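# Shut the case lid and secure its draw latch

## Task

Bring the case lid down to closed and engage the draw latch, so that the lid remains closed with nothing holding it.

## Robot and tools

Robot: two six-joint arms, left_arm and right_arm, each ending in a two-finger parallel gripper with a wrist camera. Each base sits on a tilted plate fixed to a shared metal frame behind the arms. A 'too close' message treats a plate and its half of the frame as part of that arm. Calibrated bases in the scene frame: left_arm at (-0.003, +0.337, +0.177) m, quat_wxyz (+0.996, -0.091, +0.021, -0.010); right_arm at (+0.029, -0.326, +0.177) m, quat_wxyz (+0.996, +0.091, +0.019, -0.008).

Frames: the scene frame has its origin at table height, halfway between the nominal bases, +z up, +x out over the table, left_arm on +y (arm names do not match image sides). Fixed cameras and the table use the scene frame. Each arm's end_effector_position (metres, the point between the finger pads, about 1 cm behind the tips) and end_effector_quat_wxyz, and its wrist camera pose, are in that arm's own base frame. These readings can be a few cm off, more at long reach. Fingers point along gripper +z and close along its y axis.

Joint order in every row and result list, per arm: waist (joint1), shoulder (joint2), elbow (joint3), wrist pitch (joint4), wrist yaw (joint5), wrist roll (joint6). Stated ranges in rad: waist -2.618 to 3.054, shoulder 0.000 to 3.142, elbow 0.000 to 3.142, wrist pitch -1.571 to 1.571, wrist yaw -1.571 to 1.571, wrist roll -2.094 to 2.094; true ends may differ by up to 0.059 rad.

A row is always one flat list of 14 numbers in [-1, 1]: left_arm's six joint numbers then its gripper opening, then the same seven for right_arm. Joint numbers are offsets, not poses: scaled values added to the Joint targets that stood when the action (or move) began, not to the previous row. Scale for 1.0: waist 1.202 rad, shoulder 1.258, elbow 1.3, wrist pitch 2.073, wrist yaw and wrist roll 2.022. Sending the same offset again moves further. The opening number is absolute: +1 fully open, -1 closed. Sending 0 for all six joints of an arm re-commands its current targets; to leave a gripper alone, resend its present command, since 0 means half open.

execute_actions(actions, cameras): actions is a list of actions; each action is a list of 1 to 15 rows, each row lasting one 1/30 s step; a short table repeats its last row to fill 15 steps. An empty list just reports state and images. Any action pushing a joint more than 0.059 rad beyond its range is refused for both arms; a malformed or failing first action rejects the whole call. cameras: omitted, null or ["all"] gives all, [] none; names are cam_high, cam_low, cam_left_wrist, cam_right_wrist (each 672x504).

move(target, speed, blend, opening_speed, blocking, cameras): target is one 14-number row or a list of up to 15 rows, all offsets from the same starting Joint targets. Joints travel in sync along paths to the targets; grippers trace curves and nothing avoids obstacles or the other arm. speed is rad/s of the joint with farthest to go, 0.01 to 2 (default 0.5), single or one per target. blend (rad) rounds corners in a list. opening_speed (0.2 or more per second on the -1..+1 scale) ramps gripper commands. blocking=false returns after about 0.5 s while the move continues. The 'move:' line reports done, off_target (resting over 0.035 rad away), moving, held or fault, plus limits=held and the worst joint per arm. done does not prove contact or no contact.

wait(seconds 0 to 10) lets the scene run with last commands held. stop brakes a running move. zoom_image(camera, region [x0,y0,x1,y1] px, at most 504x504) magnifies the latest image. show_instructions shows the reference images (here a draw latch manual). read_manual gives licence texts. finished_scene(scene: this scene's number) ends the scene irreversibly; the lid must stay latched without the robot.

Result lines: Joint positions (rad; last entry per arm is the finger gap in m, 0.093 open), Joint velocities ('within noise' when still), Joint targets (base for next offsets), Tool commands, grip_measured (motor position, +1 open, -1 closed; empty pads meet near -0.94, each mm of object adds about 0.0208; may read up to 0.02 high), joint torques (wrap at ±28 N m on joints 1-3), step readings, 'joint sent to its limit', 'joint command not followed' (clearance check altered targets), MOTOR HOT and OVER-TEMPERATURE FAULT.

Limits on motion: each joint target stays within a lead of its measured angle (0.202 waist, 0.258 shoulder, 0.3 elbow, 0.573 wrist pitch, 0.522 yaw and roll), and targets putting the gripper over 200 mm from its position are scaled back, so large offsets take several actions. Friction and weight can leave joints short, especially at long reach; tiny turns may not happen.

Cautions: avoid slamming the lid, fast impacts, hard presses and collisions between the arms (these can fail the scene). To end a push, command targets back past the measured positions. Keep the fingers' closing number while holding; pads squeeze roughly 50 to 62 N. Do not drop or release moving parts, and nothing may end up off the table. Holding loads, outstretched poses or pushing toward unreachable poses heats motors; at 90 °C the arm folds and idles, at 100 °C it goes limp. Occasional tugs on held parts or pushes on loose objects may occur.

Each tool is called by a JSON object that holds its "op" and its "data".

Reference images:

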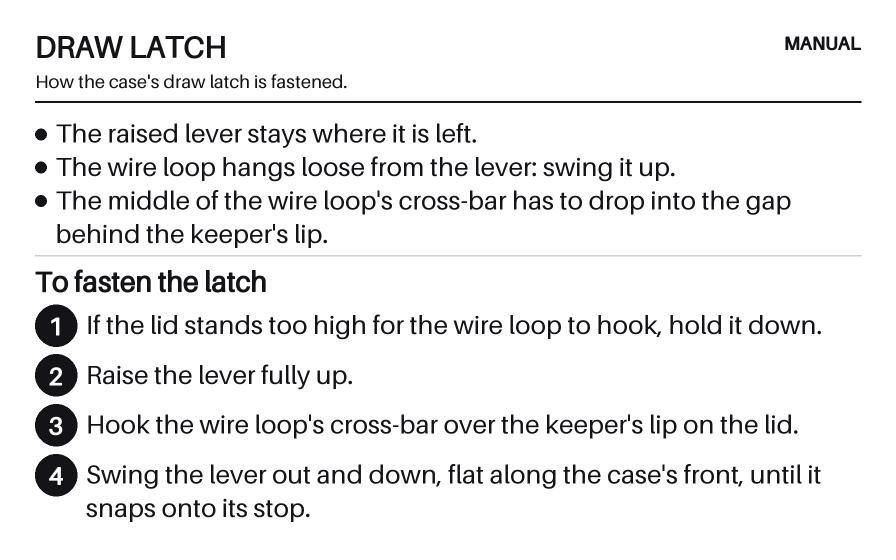

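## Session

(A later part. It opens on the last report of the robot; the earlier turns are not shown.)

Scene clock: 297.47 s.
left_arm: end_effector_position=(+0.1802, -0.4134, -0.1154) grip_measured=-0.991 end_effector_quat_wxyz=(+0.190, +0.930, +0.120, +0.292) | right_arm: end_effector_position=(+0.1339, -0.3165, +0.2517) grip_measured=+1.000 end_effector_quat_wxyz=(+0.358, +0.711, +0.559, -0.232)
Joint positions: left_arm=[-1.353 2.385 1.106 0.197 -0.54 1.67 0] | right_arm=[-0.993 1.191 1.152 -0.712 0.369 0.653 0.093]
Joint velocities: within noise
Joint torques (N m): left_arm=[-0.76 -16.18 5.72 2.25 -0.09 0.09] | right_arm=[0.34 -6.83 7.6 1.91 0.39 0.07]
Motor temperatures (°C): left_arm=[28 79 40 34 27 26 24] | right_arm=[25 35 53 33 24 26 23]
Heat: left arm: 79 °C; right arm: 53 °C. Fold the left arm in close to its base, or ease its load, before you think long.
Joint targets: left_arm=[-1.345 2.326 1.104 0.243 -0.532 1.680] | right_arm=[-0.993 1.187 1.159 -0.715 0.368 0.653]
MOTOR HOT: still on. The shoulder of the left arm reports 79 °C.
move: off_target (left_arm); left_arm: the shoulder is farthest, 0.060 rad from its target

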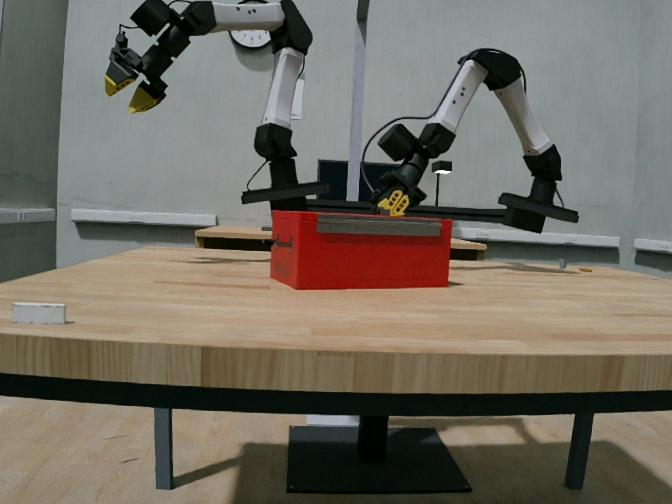

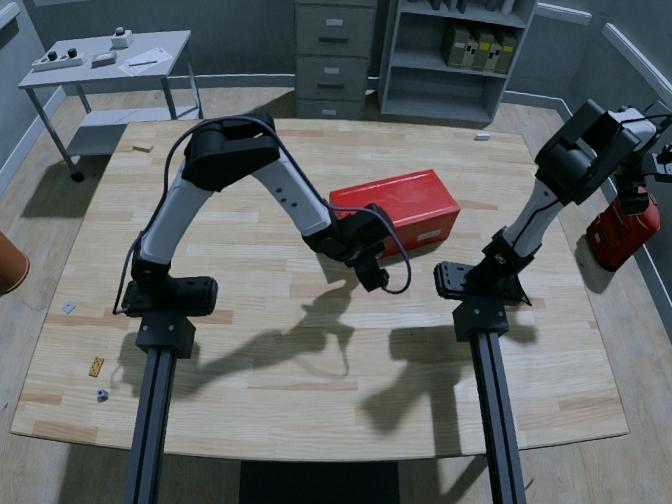

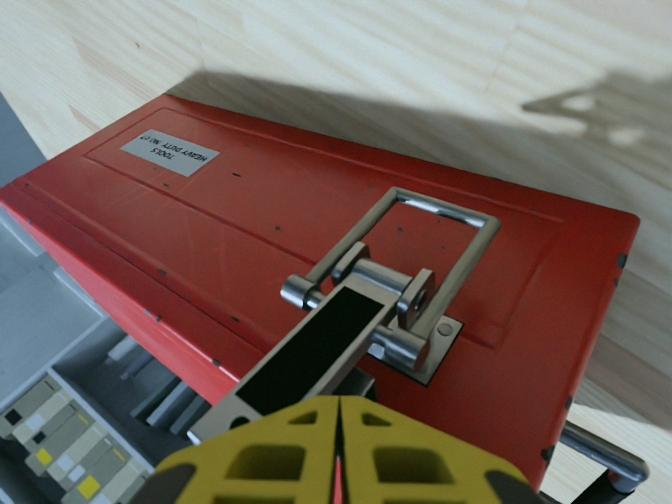

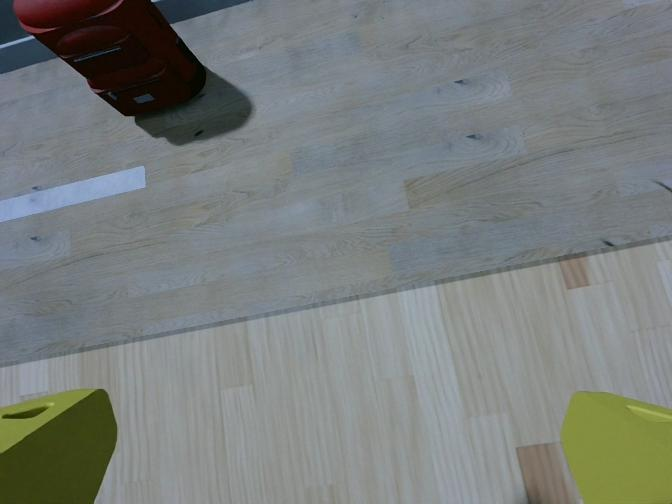

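{"op": "move", "data": {"target": [[-0.1, -0.12, 0, 0, 0, 0, -1, 0, 0, 0, 0, 0, 0, 1], [0, -1.0, -0.15, -0.5, 0, 0, -1, 0, 0, 0, 0, 0, 0, 1]], "speed": 0.8}}

{"op": "zoom_image", "data": {"camera": "cam_low", "region": [310, 180, 470, 300]}}

Scene clock: 303.60 s.
left_arm: end_effector_position=(+0.1431, -0.2493, +0.1928) grip_measured=-0.991 end_effector_quat_wxyz=(+0.259, +0.909, +0.137, +0.295) | right_arm: end_effector_position=(+0.1339, -0.3165, +0.2517) grip_measured=+1.000 end_effector_quat_wxyz=(+0.358, +0.711, +0.559, -0.232)
Joint positions: left_arm=[-1.352 1.068 0.922 -0.786 -0.533 1.671 0] | right_arm=[-0.993 1.191 1.152 -0.712 0.369 0.653 0.093]
Joint velocities: within noise
Joint torques (N m): left_arm=[-0.2 -1.33 6.64 1.85 -0.11 0.08] | right_arm=[0.34 -6.82 7.6 1.91 0.39 0.07]
Motor temperatures (°C): left_arm=[28 79 39 34 27 26 24] | right_arm=[25 35 53 33 24 26 23]
Heat: left arm: 79 °C; right arm: 53 °C. Fold the left arm in close to its base, or ease its load, before you think long.
Joint targets: left_arm=[-1.345 1.068 0.909 -0.793 -0.532 1.680] | right_arm=[-0.993 1.187 1.159 -0.715 0.368 0.653]
MOTOR HOT: still on. The shoulder of the left arm reports 79 °C.
move: done

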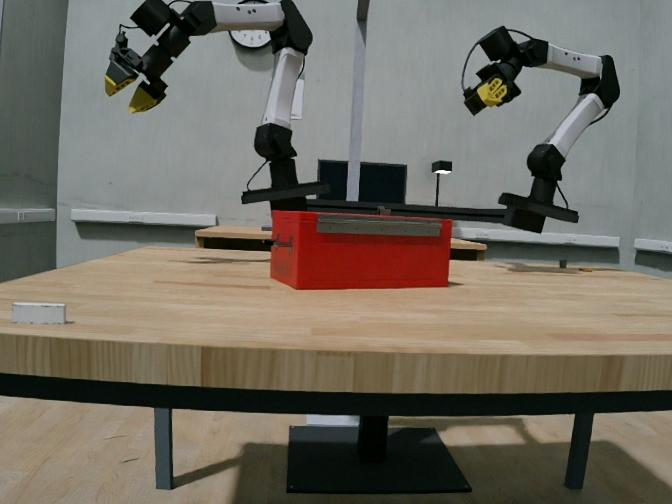

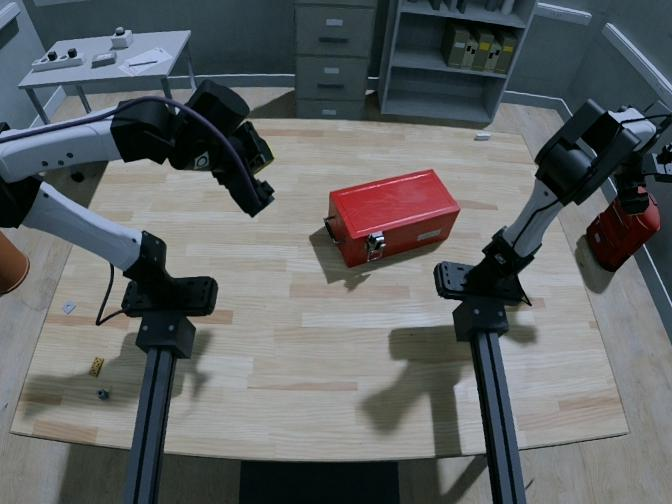

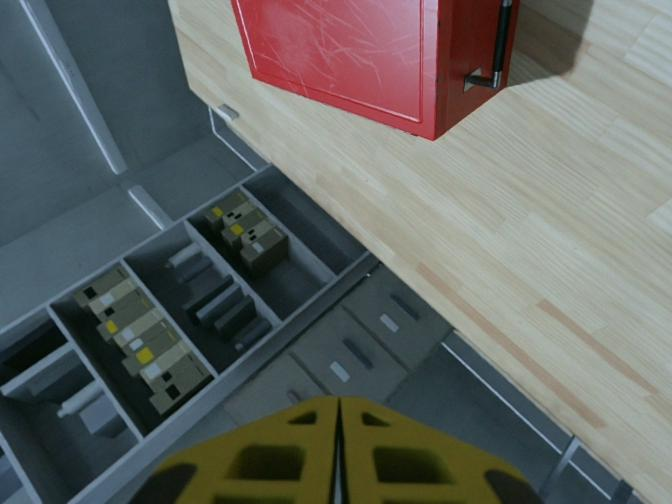

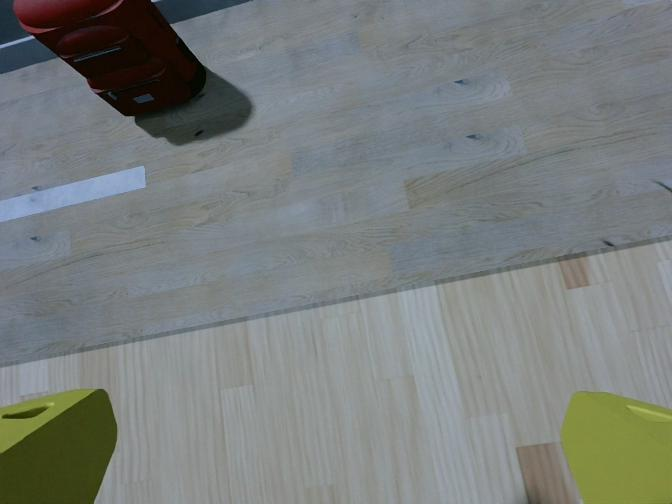

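Scaled by 3.150 from the camera's 672x504 image, which has a finer 960x720 frame.

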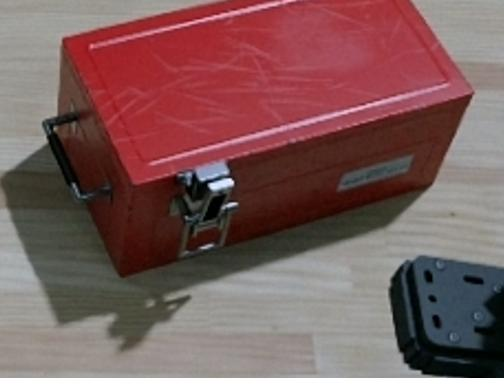

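{"op": "move", "data": {"target": [-0.087, 0.979, 0.146, 0.489, -0.024, 0, -1, 0, 0, 0, 0, 0, 0, 1], "speed": 0.9, "cameras": ["cam_left_wrist"]}}

Scene clock: 387.47 s.
left_arm: end_effector_position=(+0.1468, -0.4289, -0.0844) grip_measured=-0.991 end_effector_quat_wxyz=(+0.222, +0.924, +0.087, +0.299) | right_arm: end_effector_position=(+0.1339, -0.3165, +0.2517) grip_measured=+1.000 end_effector_quat_wxyz=(+0.358, +0.711, +0.559, -0.232)
Joint positions: left_arm=[-1.443 2.294 1.067 0.194 -0.571 1.671 0] | right_arm=[-0.993 1.191 1.152 -0.712 0.369 0.653 0.093]
Joint velocities: within noise
Joint torques (N m): left_arm=[-1.8 -10.04 9.43 2.07 -0.26 0.08] | right_arm=[0.34 -6.83 7.61 1.91 0.4 0.07]
Motor temperatures (°C): left_arm=[27 48 40 36 27 26 24] | right_arm=[24 35 53 33 24 26 23]
Heat: left arm: 48 °C; right arm: 53 °C.
Joint targets: left_arm=[-1.450 2.299 1.099 0.220 -0.581 1.680] | right_arm=[-0.993 1.187 1.159 -0.715 0.368 0.653]
MOTOR HOT: cleared for the motors of the left arm.
move: done
Images, in order (width x height): cam_left_wrist 672x504.

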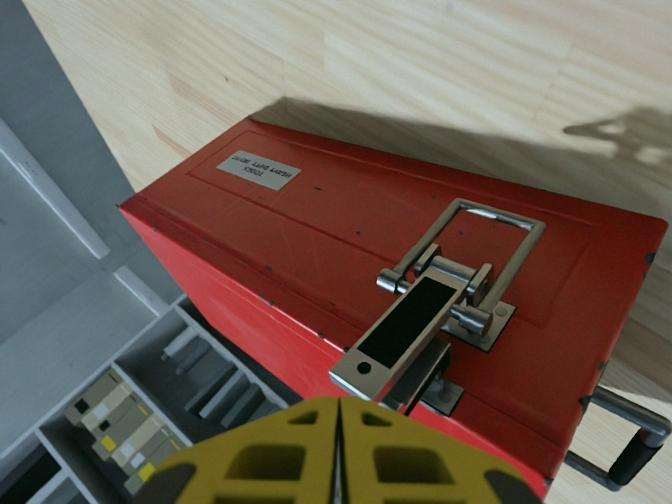

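{"op": "move", "data": {"target": [[0.033, 0.096, 0.009, 0.006, 0.015, 0, -1, 0, 0, 0, 0, 0, 0, 1], [0.113, 0.03, -0.005, 0.0125, 0.033, 0, -1, 0, 0, 0, 0, 0, 0, 1]], "speed": 0.3, "cameras": ["cam_left_wrist"]}}

Scene clock: 392.23 s.
left_arm: end_effector_position=(+0.1918, -0.3999, -0.1219) grip_measured=-0.991 end_effector_quat_wxyz=(+0.183, +0.930, +0.135, +0.288) | right_arm: end_effector_position=(+0.1339, -0.3165, +0.2517) grip_measured=+1.000 end_effector_quat_wxyz=(+0.358, +0.711, +0.559, -0.232)
Joint positions: left_arm=[-1.314 2.387 1.077 0.223 -0.523 1.671 0] | right_arm=[-0.993 1.191 1.152 -0.712 0.369 0.653 0.093]
Joint velocities: within noise
Joint torques (N m): left_arm=[-1.42 -15.35 7.28 1.99 -0.08 0.08] | right_arm=[0.35 -6.8 7.61 1.91 0.39 0.07]
Motor temperatures (°C): left_arm=[27 50 40 36 27 26 24] | right_arm=[24 35 53 33 24 26 23]
Heat: left arm: 50 °C; right arm: 53 °C.
Joint targets: left_arm=[-1.314 2.337 1.093 0.246 -0.514 1.680] | right_arm=[-0.993 1.187 1.159 -0.715 0.368 0.653]
move: off_target (left_arm); left_arm: the shoulder is farthest, 0.051 rad from its target
Images, in order (width x height): cam_left_wrist 672x504.

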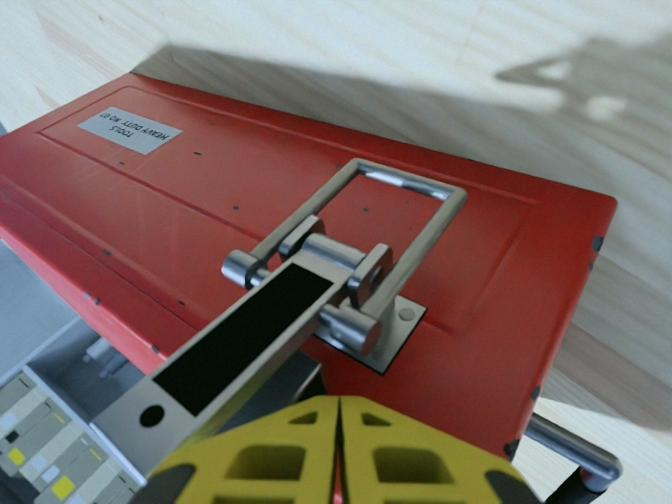

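{"op": "move", "data": {"target": [[-0.113, -0.03, 0, 0, 0, 0, -1, 0, 0, 0, 0, 0, 0, 1]], "speed": 0.5, "cameras": ["cam_left_wrist"]}}

Scene clock: 397.27 s.
left_arm: end_effector_position=(+0.1366, -0.4317, -0.1056) grip_measured=-0.991 end_effector_quat_wxyz=(+0.222, +0.933, +0.076, +0.273) | right_arm: end_effector_position=(+0.1339, -0.3165, +0.2517) grip_measured=+1.000 end_effector_quat_wxyz=(+0.358, +0.711, +0.559, -0.232)
Joint positions: left_arm=[-1.449 2.348 1.077 0.226 -0.518 1.671 0] | right_arm=[-0.993 1.191 1.152 -0.712 0.369 0.653 0.093]
Joint velocities: within noise
Joint torques (N m): left_arm=[-1.31 -15.16 7.61 2.03 -0.1 0.08] | right_arm=[0.35 -6.82 7.6 1.91 0.39 0.07]
Motor temperatures (°C): left_arm=[28 53 40 37 27 26 24] | right_arm=[24 35 54 33 24 26 23]
Heat: left arm: 53 °C; right arm: 54 °C.
Joint targets: left_arm=[-1.450 2.299 1.093 0.246 -0.514 1.680] | right_arm=[-0.993 1.187 1.159 -0.715 0.368 0.653]
move: off_target (left_arm); left_arm: the shoulder is farthest, 0.049 rad from its target
Images, in order (width x height): cam_left_wrist 672x504.

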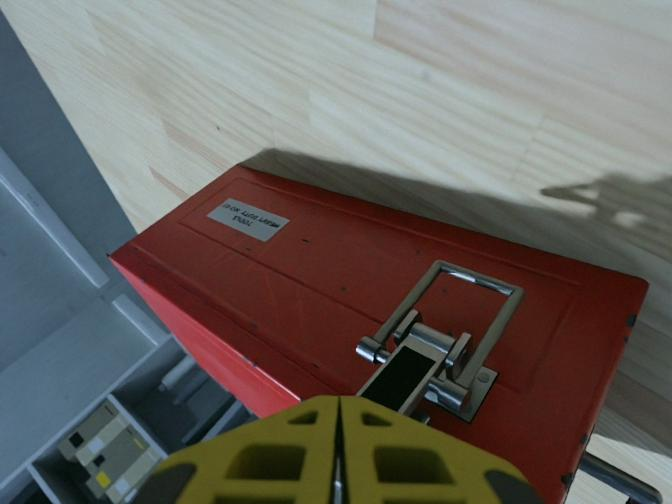

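{"op": "move", "data": {"target": [[0.05, 0.012, 0.021, -0.022, 0, 0, -1, 0, 0, 0, 0, 0, 0, 1], [0.123, 0.016, 0.021, -0.022, 0, 0, -1, 0, 0, 0, 0, 0, 0, 1]], "speed": 0.2, "cameras": ["cam_left_wrist"]}}

Scene clock: 403.57 s.
left_arm: end_effector_position=(+0.1824, -0.4150, -0.1071) grip_measured=-0.991 end_effector_quat_wxyz=(+0.203, +0.932, +0.126, +0.274) | right_arm: end_effector_position=(+0.1339, -0.3165, +0.2517) grip_measured=+1.000 end_effector_quat_wxyz=(+0.358, +0.711, +0.559, -0.232)
Joint positions: left_arm=[-1.333 2.348 1.087 0.204 -0.493 1.672 0] | right_arm=[-0.993 1.191 1.152 -0.712 0.369 0.653 0.093]
Joint velocities: within noise
Joint torques (N m): left_arm=[1.32 -13.33 9.17 1.72 -0.33 0.07] | right_arm=[0.35 -6.82 7.6 1.91 0.39 0.07]
Motor temperatures (°C): left_arm=[28 56 41 37 27 26 24] | right_arm=[24 35 54 33 24 26 23]
Heat: left arm: 56 °C; right arm: 54 °C.
Joint targets: left_arm=[-1.302 2.319 1.120 0.201 -0.514 1.680] | right_arm=[-0.993 1.187 1.159 -0.715 0.368 0.653]
move: done
Images, in order (width x height): cam_left_wrist 672x504.

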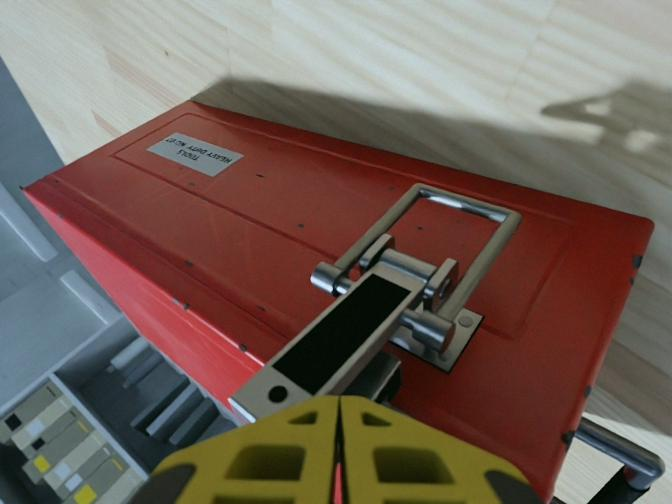

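{"op": "move", "data": {"target": [[-0.12, -0.02, 0, 0, 0, 0, -1, 0, 0, 0, 0, 0, 0, 1], [-0.04, -1.0, -0.15, -0.48, 0, 0, -1, 0, 0, 0, 0, 0, 0, 1]], "speed": 0.9, "blend": 0.04, "cameras": ["cam_low"]}}

{"op": "zoom_image", "data": {"camera": "cam_low", "region": [340, 210, 420, 270]}}

Scene clock: 410.47 s.
left_arm: end_effector_position=(+0.1389, -0.2535, +0.1988) grip_measured=-0.991 end_effector_quat_wxyz=(+0.272, +0.910, +0.133, +0.284) | right_arm: end_effector_position=(+0.1339, -0.3165, +0.2517) grip_measured=+1.000 end_effector_quat_wxyz=(+0.358, +0.711, +0.559, -0.232)
Joint positions: left_arm=[-1.357 1.061 0.938 -0.788 -0.508 1.672 0] | right_arm=[-0.993 1.191 1.152 -0.712 0.369 0.653 0.093]
Joint velocities: within noise
Joint torques (N m): left_arm=[-0.23 -1.21 6.65 1.89 -0.16 0.07] | right_arm=[0.35 -6.82 7.6 1.91 0.4 0.07]
Motor temperatures (°C): left_arm=[28 57 41 37 27 26 24] | right_arm=[24 34 54 33 24 26 23]
Heat: left arm: 57 °C; right arm: 54 °C.
Joint targets: left_arm=[-1.350 1.061 0.925 -0.795 -0.514 1.680] | right_arm=[-0.993 1.187 1.159 -0.715 0.368 0.653]
move: done
Images, in order (width x height): cam_low 672x504.

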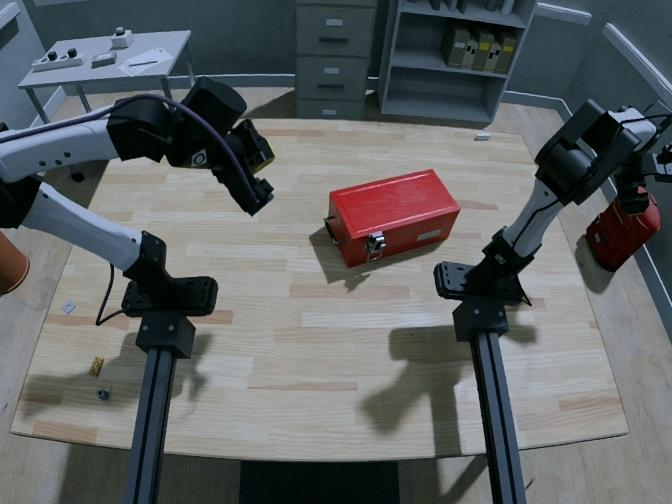

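Scaled by 6.300 from the camera's 672x504 image, which has a finer 960x720 frame.

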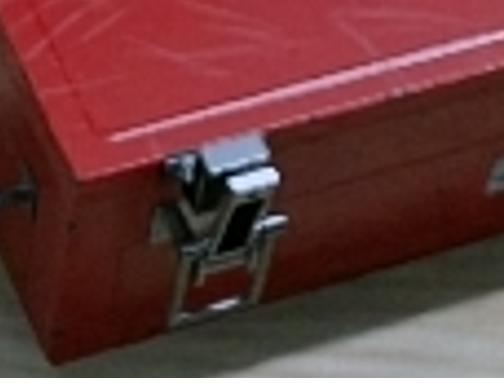

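{"op": "move", "data": {"target": [-0.06, 0.95, 0.45, 0.05, -0.055, -0.08, 0.51, 0, 0, 0, 0, 0, 0, 1], "speed": 1.0, "cameras": []}}

{"op": "move", "data": {"target": [-0.019, 0.314, 0.1615, 0.017, -0.018, -0.024, 0.51, 0, 0, 0, 0, 0, 0, 1], "speed": 0.6, "cameras": ["cam_left_wrist", "cam_low"]}}

Scene clock: 442.97 s.
left_arm: end_effector_position=(+0.1610, -0.4002, -0.0218) grip_measured=+0.509 end_effector_quat_wxyz=(+0.022, +0.947, +0.106, +0.304) | right_arm: end_effector_position=(+0.1339, -0.3165, +0.2517) grip_measured=+1.000 end_effector_quat_wxyz=(+0.358, +0.711, +0.559, -0.232)
Joint positions: left_arm=[-1.415 2.253 1.474 -0.71 -0.615 1.53 0.07] | right_arm=[-0.993 1.191 1.152 -0.712 0.369 0.653 0.093]
Joint velocities: within noise
Joint torques (N m): left_arm=[-1.87 -10.54 10.5 1.2 -0.34 -0.12] | right_arm=[0.34 -6.82 7.6 1.91 0.4 0.07]
Motor temperatures (°C): left_arm=[27 50 40 37 27 26 24] | right_arm=[24 34 54 33 24 26 23]
Heat: left arm: 50 °C; right arm: 54 °C.
Joint targets: left_arm=[-1.422 2.256 1.510 -0.691 -0.625 1.518] | right_arm=[-0.993 1.187 1.159 -0.715 0.368 0.653]
move: off_target (left_arm); left_arm: the elbow is farthest, 0.036 rad from its target
No camera images: "cameras" was empty.

Scene clock: 444.23 s.
left_arm: end_effector_position=(+0.1581, -0.4123, -0.1335) grip_measured=+0.509 end_effector_quat_wxyz=(-0.035, +0.942, +0.096, +0.319) | right_arm: end_effector_position=(+0.1339, -0.3165, +0.2517) grip_measured=+1.000 end_effector_quat_wxyz=(+0.358, +0.711, +0.559, -0.232)
Joint positions: left_arm=[-1.438 2.643 1.686 -0.674 -0.651 1.481 0.07] | right_arm=[-0.993 1.191 1.152 -0.712 0.369 0.653 0.093]
Joint velocities: within noise
Joint torques (N m): left_arm=[-2 -12.19 9.55 0.91 -0.37 -0.1] | right_arm=[0.35 -6.82 7.61 1.91 0.39 0.07]
Motor temperatures (°C): left_arm=[27 50 40 36 27 26 24] | right_arm=[24 34 54 33 24 26 23]
Heat: left arm: 50 °C; right arm: 54 °C.
Joint targets: left_arm=[-1.445 2.651 1.720 -0.656 -0.662 1.470] | right_arm=[-0.993 1.187 1.159 -0.715 0.368 0.653]
move: done
Images, in order (width x height): cam_low 672x504, cam_left_wrist 672x504.

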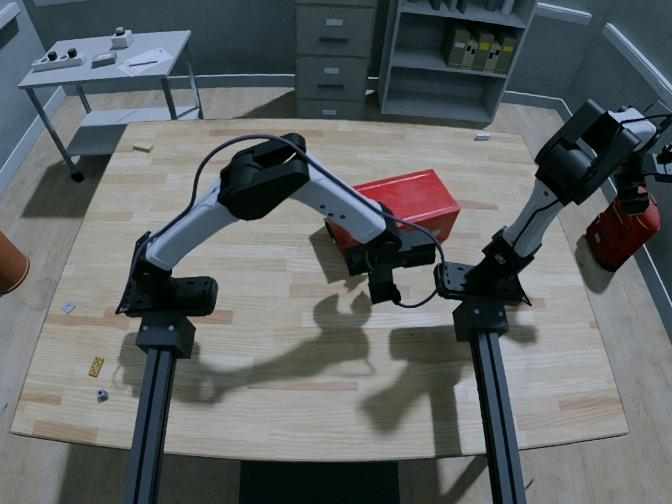

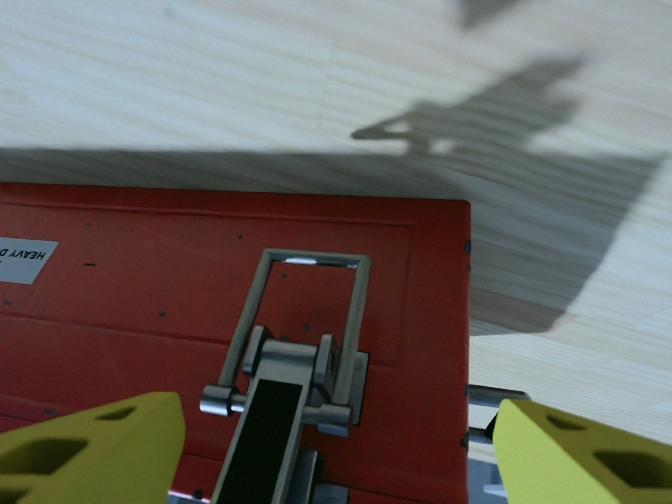

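{"op": "move", "data": {"target": [0.045, 0.071, 0.026, 0.061, -0.003, 0.033, 0.51, 0, 0, 0, 0, 0, 0, 1], "speed": 0.4, "cameras": ["cam_left_wrist"]}}

Scene clock: 451.57 s.
left_arm: end_effector_position=(+0.1801, -0.4195, -0.1634) grip_measured=+0.509 end_effector_quat_wxyz=(-0.017, +0.940, +0.107, +0.323) | right_arm: end_effector_position=(+0.1339, -0.3165, +0.2517) grip_measured=+1.000 end_effector_quat_wxyz=(+0.358, +0.711, +0.559, -0.232)
Joint positions: left_arm=[-1.393 2.728 1.717 -0.55 -0.658 1.526 0.07] | right_arm=[-0.993 1.191 1.152 -0.712 0.369 0.653 0.093]
Joint velocities: within noise
Joint torques (N m): left_arm=[-1.33 -12.18 9.83 1.07 -0.35 0.13] | right_arm=[0.34 -6.82 7.6 1.91 0.39 0.07]
Motor temperatures (°C): left_arm=[28 55 42 36 27 26 24] | right_arm=[24 34 54 33 24 26 23]
Heat: left arm: 55 °C; right arm: 54 °C.
Joint targets: left_arm=[-1.391 2.741 1.754 -0.529 -0.668 1.537] | right_arm=[-0.993 1.187 1.159 -0.715 0.368 0.653]
move: off_target (left_arm); left_arm: the elbow is farthest, 0.037 rad from its target
Images, in order (width x height): cam_left_wrist 672x504.

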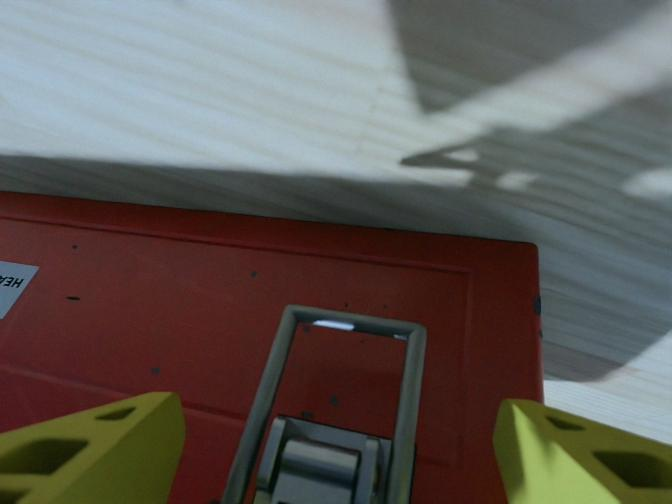

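{"op": "move", "data": {"target": [0.031, 0.046, 0.0, 0.040, -0.0015, 0.022, 0.51, 0, 0, 0, 0, 0, 0, 1], "speed": 0.3, "cameras": ["cam_left_wrist"]}}

Scene clock: 456.80 s.
left_arm: end_effector_position=(+0.1947, -0.4163, -0.1856) grip_measured=+0.509 end_effector_quat_wxyz=(-0.014, +0.940, +0.106, +0.325) | right_arm: end_effector_position=(+0.1339, -0.3165, +0.2517) grip_measured=+1.000 end_effector_quat_wxyz=(+0.358, +0.711, +0.559, -0.232)
Joint positions: left_arm=[-1.36 2.784 1.723 -0.467 -0.661 1.57 0.07] | right_arm=[-0.993 1.191 1.152 -0.712 0.369 0.653 0.093]
Joint velocities: within noise
Joint torques (N m): left_arm=[-0.99 -12.21 9.11 1.13 -0.36 0.14] | right_arm=[0.34 -6.82 7.6 1.91 0.39 0.07]
Motor temperatures (°C): left_arm=[28 57 42 35 27 26 24] | right_arm=[24 34 54 33 24 26 23]
Heat: left arm: 57 °C; right arm: 54 °C.
Joint targets: left_arm=[-1.354 2.799 1.754 -0.446 -0.671 1.581] | right_arm=[-0.993 1.187 1.159 -0.715 0.368 0.653]
move: done
Images, in order (width x height): cam_left_wrist 672x504.

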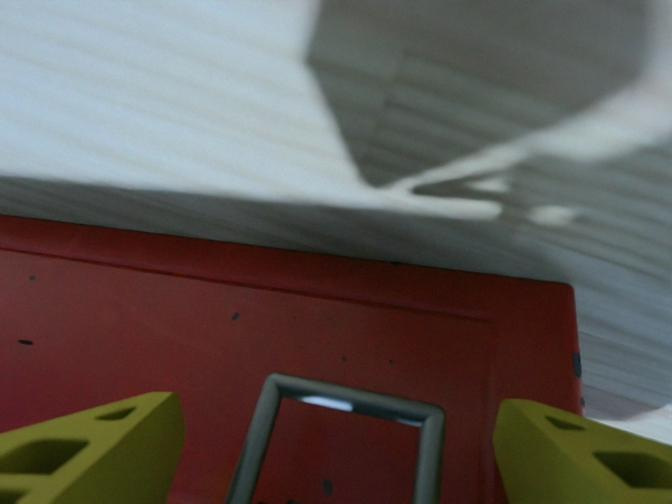

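{"op": "move", "data": {"target": [0, 0, 0, 0, 0, 0, -0.2, 0, 0, 0, 0, 0, 0, 1], "opening_speed": 0.6, "cameras": ["cam_left_wrist"]}}

Scene clock: 468.10 s.
left_arm: end_effector_position=(+0.1956, -0.4205, -0.1852) grip_measured=-0.108 end_effector_quat_wxyz=(-0.008, +0.940, +0.101, +0.325) | right_arm: end_effector_position=(+0.1339, -0.3165, +0.2517) grip_measured=+1.000 end_effector_quat_wxyz=(+0.358, +0.711, +0.559, -0.232)
Joint positions: left_arm=[-1.36 2.784 1.724 -0.449 -0.659 1.59 0.04] | right_arm=[-0.993 1.191 1.152 -0.712 0.369 0.653 0.093]
Joint velocities: within noise
Joint torques (N m): left_arm=[-1.05 -12.22 9.02 0.93 -0.38 -0.09] | right_arm=[0.35 -6.82 7.6 1.91 0.4 0.07]
Motor temperatures (°C): left_arm=[27 62 42 35 27 26 23] | right_arm=[24 34 54 33 24 26 23]
Heat: left arm: 62 °C; right arm: 54 °C.
Joint targets: left_arm=[-1.354 2.799 1.754 -0.446 -0.671 1.581] | right_arm=[-0.993 1.187 1.159 -0.715 0.368 0.653]
move: done
Images, in order (width x height): cam_left_wrist 672x504.

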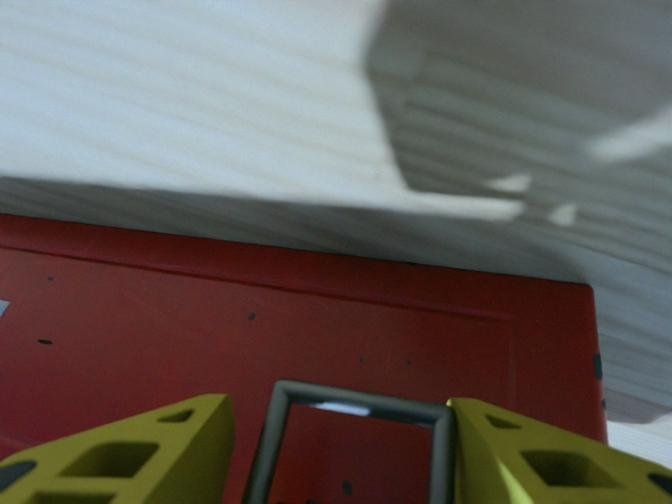

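{"op": "move", "data": {"target": [[-0.0225, 0.017, 0.112, -0.1105, 0.065, -0.04, -0.2, 0, 0, 0, 0, 0, 0, 1], [-0.02, 0.0056, 0.189, -0.185, 0.1316, -0.0593, -0.2, 0, 0, 0, 0, 0, 0, 1]], "speed": 0.25, "blend": 0.05, "cameras": ["cam_left_wrist"]}}

Scene clock: 499.93 s.
left_arm: end_effector_position=(+0.1653, -0.4153, -0.1807) grip_measured=-0.188 end_effector_quat_wxyz=(-0.081, +0.964, +0.138, +0.212) | right_arm: end_effector_position=(+0.1339, -0.3165, +0.2517) grip_measured=+1.000 end_effector_quat_wxyz=(+0.358, +0.711, +0.559, -0.232)
Joint positions: left_arm=[-1.352 2.827 1.943 -0.826 -0.437 1.473 0.036] | right_arm=[-0.993 1.191 1.152 -0.712 0.369 0.653 0.093]
Joint velocities: within noise
Joint torques (N m): left_arm=[-3.82 -15.83 11.78 0.44 0.16 -0.12] | right_arm=[0.34 -6.82 7.6 1.91 0.4 0.07]
Motor temperatures (°C): left_arm=[27 70 42 33 27 26 25] | right_arm=[24 34 54 34 24 26 23]
Heat: left arm: 70 °C; right arm: 54 °C.
Joint targets: left_arm=[-1.378 2.806 1.999 -0.830 -0.404 1.461] | right_arm=[-0.993 1.187 1.159 -0.715 0.368 0.653]
move: off_target (left_arm); left_arm: the elbow is farthest, 0.057 rad from its target
Images, in order (width x height): cam_left_wrist 672x504.

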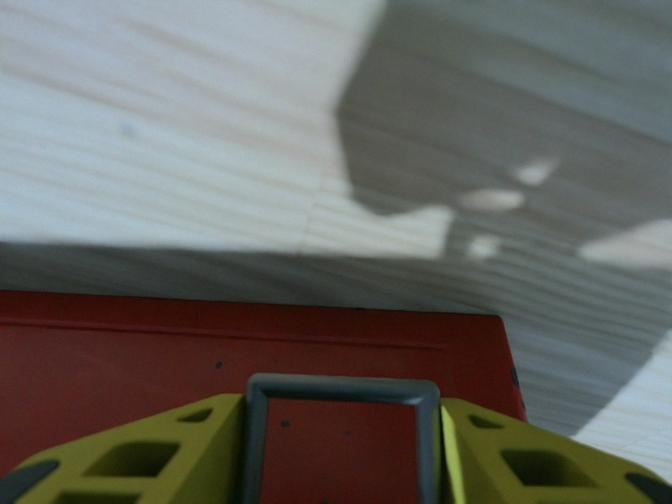

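{"op": "zoom_image", "data": {"camera": "cam_left_wrist", "region": [180, 300, 500, 504]}}

{"op": "execute_actions", "data": {"actions": [], "cameras": ["cam_low", "cam_high"]}}

Scaled by 1.575 from the camera's 672x504 image, which has a finer 960x720 frame.

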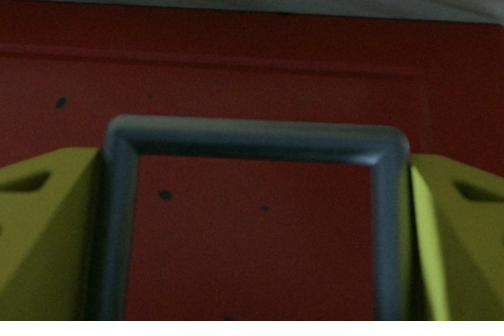

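Scene clock: 505.37 s.
left_arm: end_effector_position=(+0.1652, -0.4154, -0.1807) grip_measured=-0.188 end_effector_quat_wxyz=(-0.081, +0.964, +0.138, +0.211) | right_arm: end_effector_position=(+0.1339, -0.3165, +0.2517) grip_measured=+1.000 end_effector_quat_wxyz=(+0.358, +0.711, +0.559, -0.232)
Joint positions: left_arm=[-1.352 2.827 1.943 -0.826 -0.436 1.473 0.036] | right_arm=[-0.993 1.191 1.152 -0.712 0.369 0.653 0.093]
Joint velocities: within noise
Joint torques (N m): left_arm=[-3.81 -15.9 11.77 0.45 0.16 -0.11] | right_arm=[0.35 -6.83 7.61 1.92 0.4 0.07]
Motor temperatures (°C): left_arm=[28 70 43 33 27 26 25] | right_arm=[24 34 54 34 24 26 23]
Heat: left arm: 70 °C; right arm: 54 °C.
Joint targets: left_arm=[-1.378 2.806 2.000 -0.830 -0.404 1.461] | right_arm=[-0.993 1.187 1.159 -0.715 0.368 0.653]
Tool commands: left_gripper/opening=-0.2 right_gripper/opening=+1.0
Images, in order (width x height): cam_high 672x504, cam_low 672x504.

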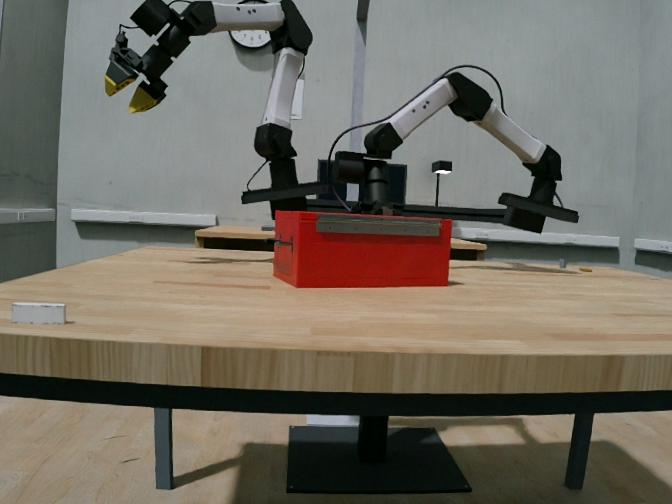

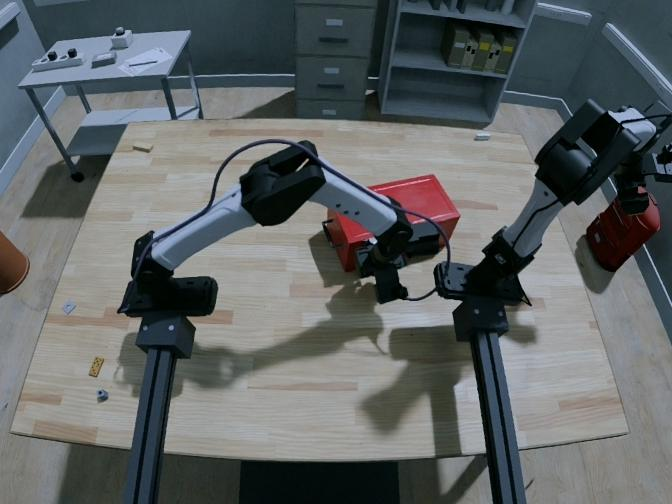

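{"op": "move", "data": {"target": [[0.0128, -0.07, -0.049, 0.007, 0.0415, 0.0045, -0.2, 0, 0, 0, 0, 0, 0, 1], [0.0574, -0.0763, 0.0477, -0.0772, 0.1182, 0.01, -0.2, 0, 0, 0, 0, 0, 0, 1]], "speed": 0.25, "blend": 0.05, "cameras": ["cam_left_wrist", "cam_low"]}}

Scene clock: 533.13 s.
left_arm: end_effector_position=(+0.1481, -0.4208, -0.1693) grip_measured=-0.189 end_effector_quat_wxyz=(-0.090, +0.978, +0.166, +0.085) | right_arm: end_effector_position=(+0.1339, -0.3165, +0.2517) grip_measured=+1.000 end_effector_quat_wxyz=(+0.358, +0.711, +0.559, -0.232)
Joint positions: left_arm=[-1.302 2.809 2.015 -0.941 -0.186 1.488 0.036] | right_arm=[-0.993 1.191 1.152 -0.712 0.369 0.653 0.093]
Joint velocities: within noise
Joint torques (N m): left_arm=[-2.24 -22.98 11.02 -0.16 0.19 -0.05] | right_arm=[0.34 -6.83 7.6 1.92 0.4 0.07]
Motor temperatures (°C): left_arm=[28 77 45 32 27 26 25] | right_arm=[24 34 55 34 24 26 23]
Heat: left arm: 77 °C; right arm: 55 °C. Fold the left arm in close to its base, or ease its load, before you think long.
Joint targets: left_arm=[-1.309 2.710 2.061 -0.990 -0.165 1.482] | right_arm=[-0.993 1.187 1.159 -0.715 0.368 0.653]
MOTOR HOT: the shoulder of the left arm reports 77 °C; the controller's stop level is 90 °C. To cool a motor, set the load down, stop pushing, or move to a pose that needs little force.
move: off_target (left_arm); blend cut to 0.044 rad at target 1; left_arm: the shoulder is farthest, 0.099 rad from its target
Images, in order (width x height): cam_low 672x504, cam_left_wrist 672x504.

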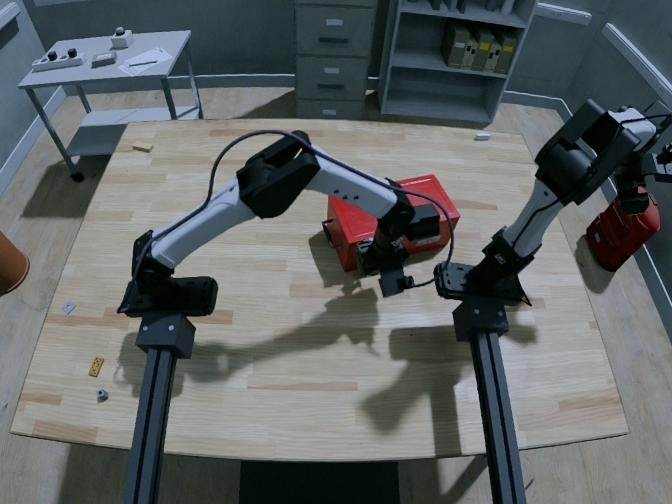

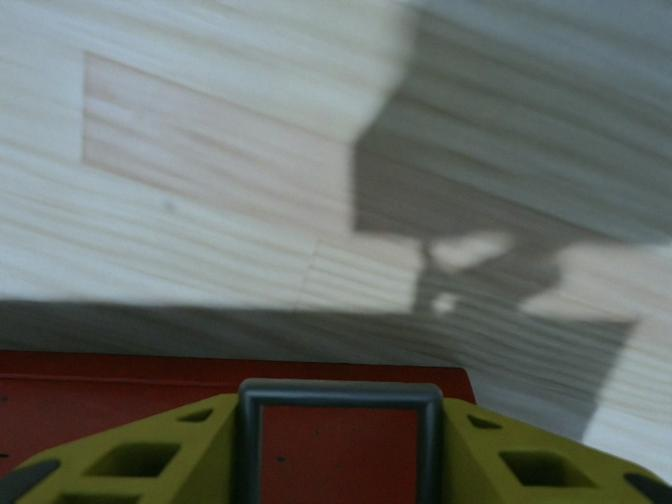

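{"op": "move", "data": {"target": [[0, 0.06, 0, 0, 0, 0, -0.2, 0, 0, 0, 0, 0, 0, 1], [0, 0.06, 0, 0, 0, 0, 0.4, 0, 0, 0, 0, 0, 0, 1], [-0.12, 0.04, 0, 0, 0, 0, 0.4, 0, 0, 0, 0, 0, 0, 1], [-0.08, -0.9, -0.15, -0.2, 0, 0, 0.4, 0, 0, 0, 0, 0, 0, 1]], "speed": [0.5, 0.5, 0.5, 1.0], "opening_speed": 2, "cameras": ["cam_low", "cam_left_wrist"]}}

Scene clock: 561.37 s.
left_arm: end_effector_position=(+0.2365, +0.0014, +0.1119) grip_measured=-0.198 end_effector_quat_wxyz=(+0.611, +0.005, +0.791, +0.012) | right_arm: end_effector_position=(+0.1339, -0.3165, +0.2517) grip_measured=+1.000 end_effector_quat_wxyz=(+0.358, +0.711, +0.559, -0.232)
Joint positions: left_arm=[-0.011 0.014 -0.002 -0.24 -0.024 0.02 0.036] | right_arm=[-0.993 1.191 1.152 -0.712 0.369 0.653 0.093]
Joint velocities: within noise
Joint torques (N m): left_arm=[-0.46 -0.01 0.05 0.07 0.01 0.02] | right_arm=[0.35 -6.82 7.6 1.91 0.39 0.07]
Motor temperatures (°C): left_arm=[28 85 44 32 26 26 24] | right_arm=[24 34 55 34 24 26 23]
Heat: left arm: 85 °C; right arm: 55 °C.
Joint targets: left_arm=[-0.011 0.014 -0.002 -0.240 -0.024 0.020] | right_arm=[-0.993 1.187 1.159 -0.715 0.368 0.653]
Tool commands: left_gripper/opening=-0.198564 right_gripper/opening=+1.0
OVER-TEMPERATURE FAULT: ARM FOLDED TO REST. Before this call, the shoulder of the left arm reached 90 °C. The left arm's motors are now idle, so it may still sink, and the gripper idles too, so what it holds may stay or slip. The left arm ran none of this call's commands. The stop is over, but the left arm and its gripper will run no more commands in this scene. This fault puts only its own arm into a fault stop.
MOTOR HOT: still on. The shoulder of the left arm reports 85 °C.
move: fault (left_arm); path passed 1 of 4 targets; target 2's new numbers were not sent; left_arm: the elbow is farthest, 1.868 rad from its target
Images, in order (width x height): cam_low 672x504, cam_left_wrist 672x504.

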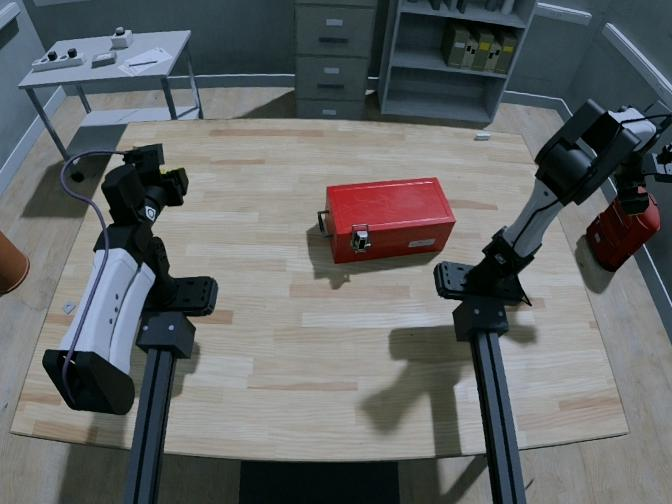

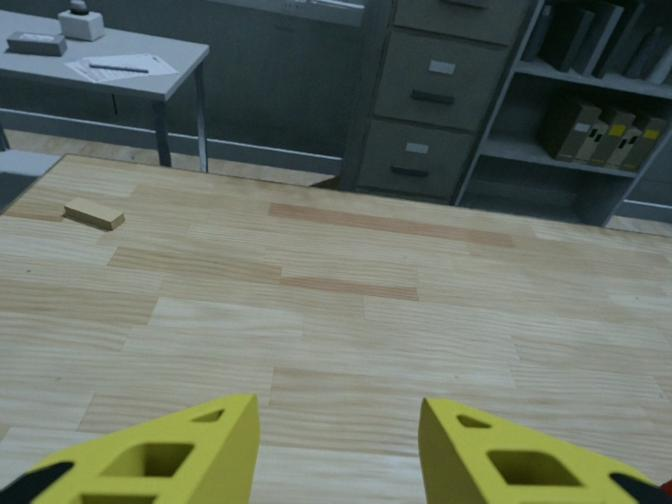

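{"op": "zoom_image", "data": {"camera": "cam_low", "region": [310, 170, 470, 290]}}

{"op": "zoom_image", "data": {"camera": "cam_low", "region": [335, 210, 385, 260]}}

Scaled by 3.150 from the camera's 672x504 image, which has a finer 960x720 frame.

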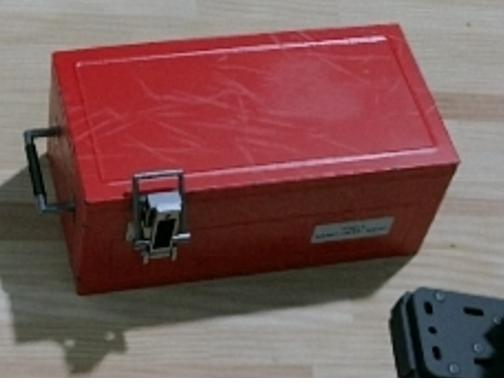

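Scaled by 10.080 from the camera's 672x504 image, which has a finer 960x720 frame.

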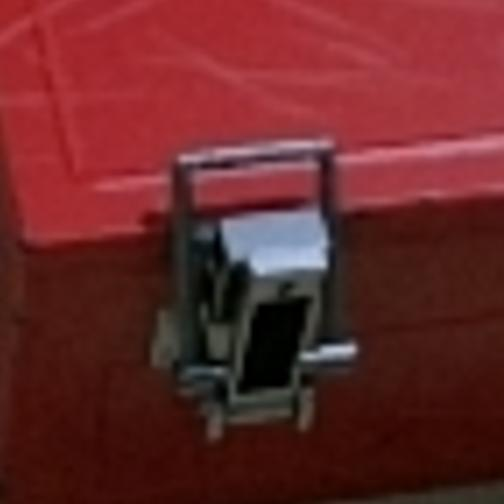

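{"op": "move", "data": {"target": [0, 0, 0, 0, 0, 0, -0.2, 0.95, 0.2, 0.05, -0.09, -0.06, 0.08, 0.2], "speed": 1.2, "cameras": []}}

{"op": "move", "data": {"target": [0, 0, 0, 0, 0, 0, -0.2, 0.826, 0.379, 0.055, -0.096, -0.067, 0.089, 0.2], "speed": 1.0, "cameras": ["cam_low", "cam_right_wrist"]}}

Scene clock: 588.87 s.
left_arm: end_effector_position=(+0.2365, +0.0014, +0.1119) grip_measured=-0.198 end_effector_quat_wxyz=(+0.611, +0.005, +0.791, +0.012) | right_arm: end_effector_position=(+0.3399, +0.0082, +0.1626) grip_measured=+0.202 end_effector_quat_wxyz=(+0.253, +0.338, +0.906, -0.010)
Joint positions: left_arm=[-0.011 0.014 -0.002 -0.24 -0.024 0.02 0.036] | right_arm=[0.151 1.429 1.193 -0.888 0.258 0.806 0.055]
Joint velocities: within noise
Joint torques (N m): left_arm=[-0.46 0.02 0.03 0.07 0 0.03] | right_arm=[1.17 -5.81 9.02 1.36 0.17 0.12]
Motor temperatures (°C): left_arm=[28 66 41 31 26 26 24] | right_arm=[24 34 55 34 24 26 23]
Heat: left arm: 66 °C; right arm: 55 °C.
Joint targets: left_arm=[-0.011 0.014 -0.002 -0.240 -0.024 0.020] | right_arm=[0.149 1.439 1.224 -0.902 0.247 0.815]
Tool commands: left_gripper/opening=-0.198564 right_gripper/opening=+0.2
OVER-TEMPERATURE FAULT: ARM FOLDED TO REST. As an earlier result told, the left arm's stop is over, but it will run no more commands in this scene. The left arm ran none of this call's commands.
move: fault (left_arm)
No camera images: "cameras" was empty.

Scene clock: 590.60 s.
left_arm: end_effector_position=(+0.2365, +0.0014, +0.1119) grip_measured=-0.198 end_effector_quat_wxyz=(+0.611, +0.005, +0.791, +0.012) | right_arm: end_effector_position=(+0.1436, +0.2662, +0.0270) grip_measured=+0.202 end_effector_quat_wxyz=(+0.015, -0.083, +0.992, -0.097)
Joint positions: left_arm=[-0.011 0.014 -0.002 -0.24 -0.024 0.02 0.036] | right_arm=[1.143 1.905 1.268 -1.089 0.121 0.986 0.055]
Joint velocities: within noise
Joint torques (N m): left_arm=[-0.46 0.01 0.1 0.07 -0.01 0.03] | right_arm=[1.11 -8.05 7.94 0.28 0.16 0.16]
Motor temperatures (°C): left_arm=[28 65 40 30 26 26 24] | right_arm=[24 34 55 33 24 26 23]
Heat: left arm: 65 °C; right arm: 55 °C.
Joint targets: left_arm=[-0.011 0.014 -0.002 -0.240 -0.024 0.020] | right_arm=[1.142 1.916 1.295 -1.101 0.111 0.995]
Tool commands: left_gripper/opening=-0.198564 right_gripper/opening=+0.2
OVER-TEMPERATURE FAULT: ARM FOLDED TO REST. As an earlier result told, the left arm's stop is over, but it will run no more commands in this scene. The left arm ran none of this call's commands.
move: fault (left_arm)
Images, in order (width x height): cam_low 672x504, cam_right_wrist 672x504.

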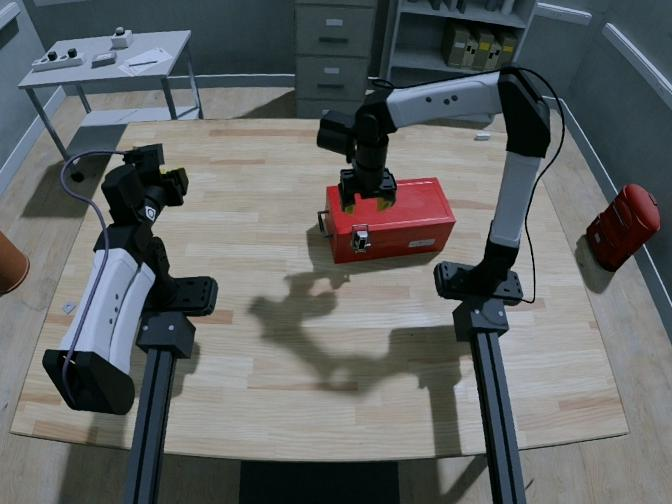

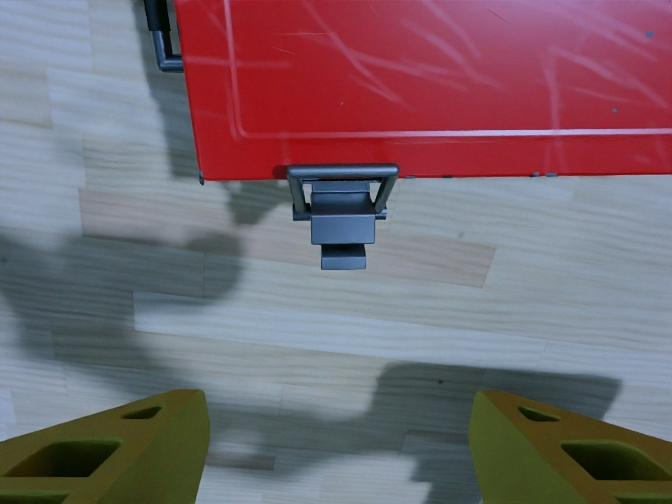

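{"op": "zoom_image", "data": {"camera": "cam_right_wrist", "region": [270, 140, 420, 290]}}

Scaled by 3.360 from the camera's 672x504 image, which has a finer 960x720 frame.

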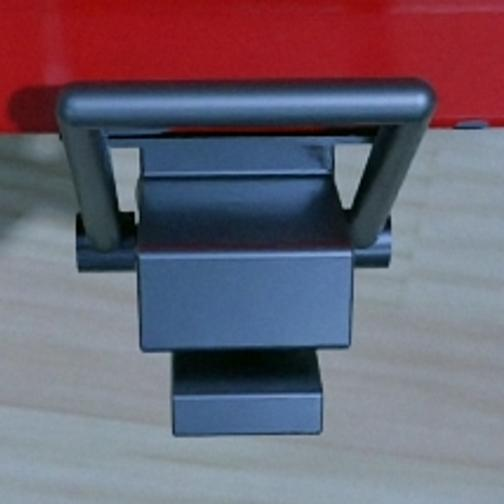

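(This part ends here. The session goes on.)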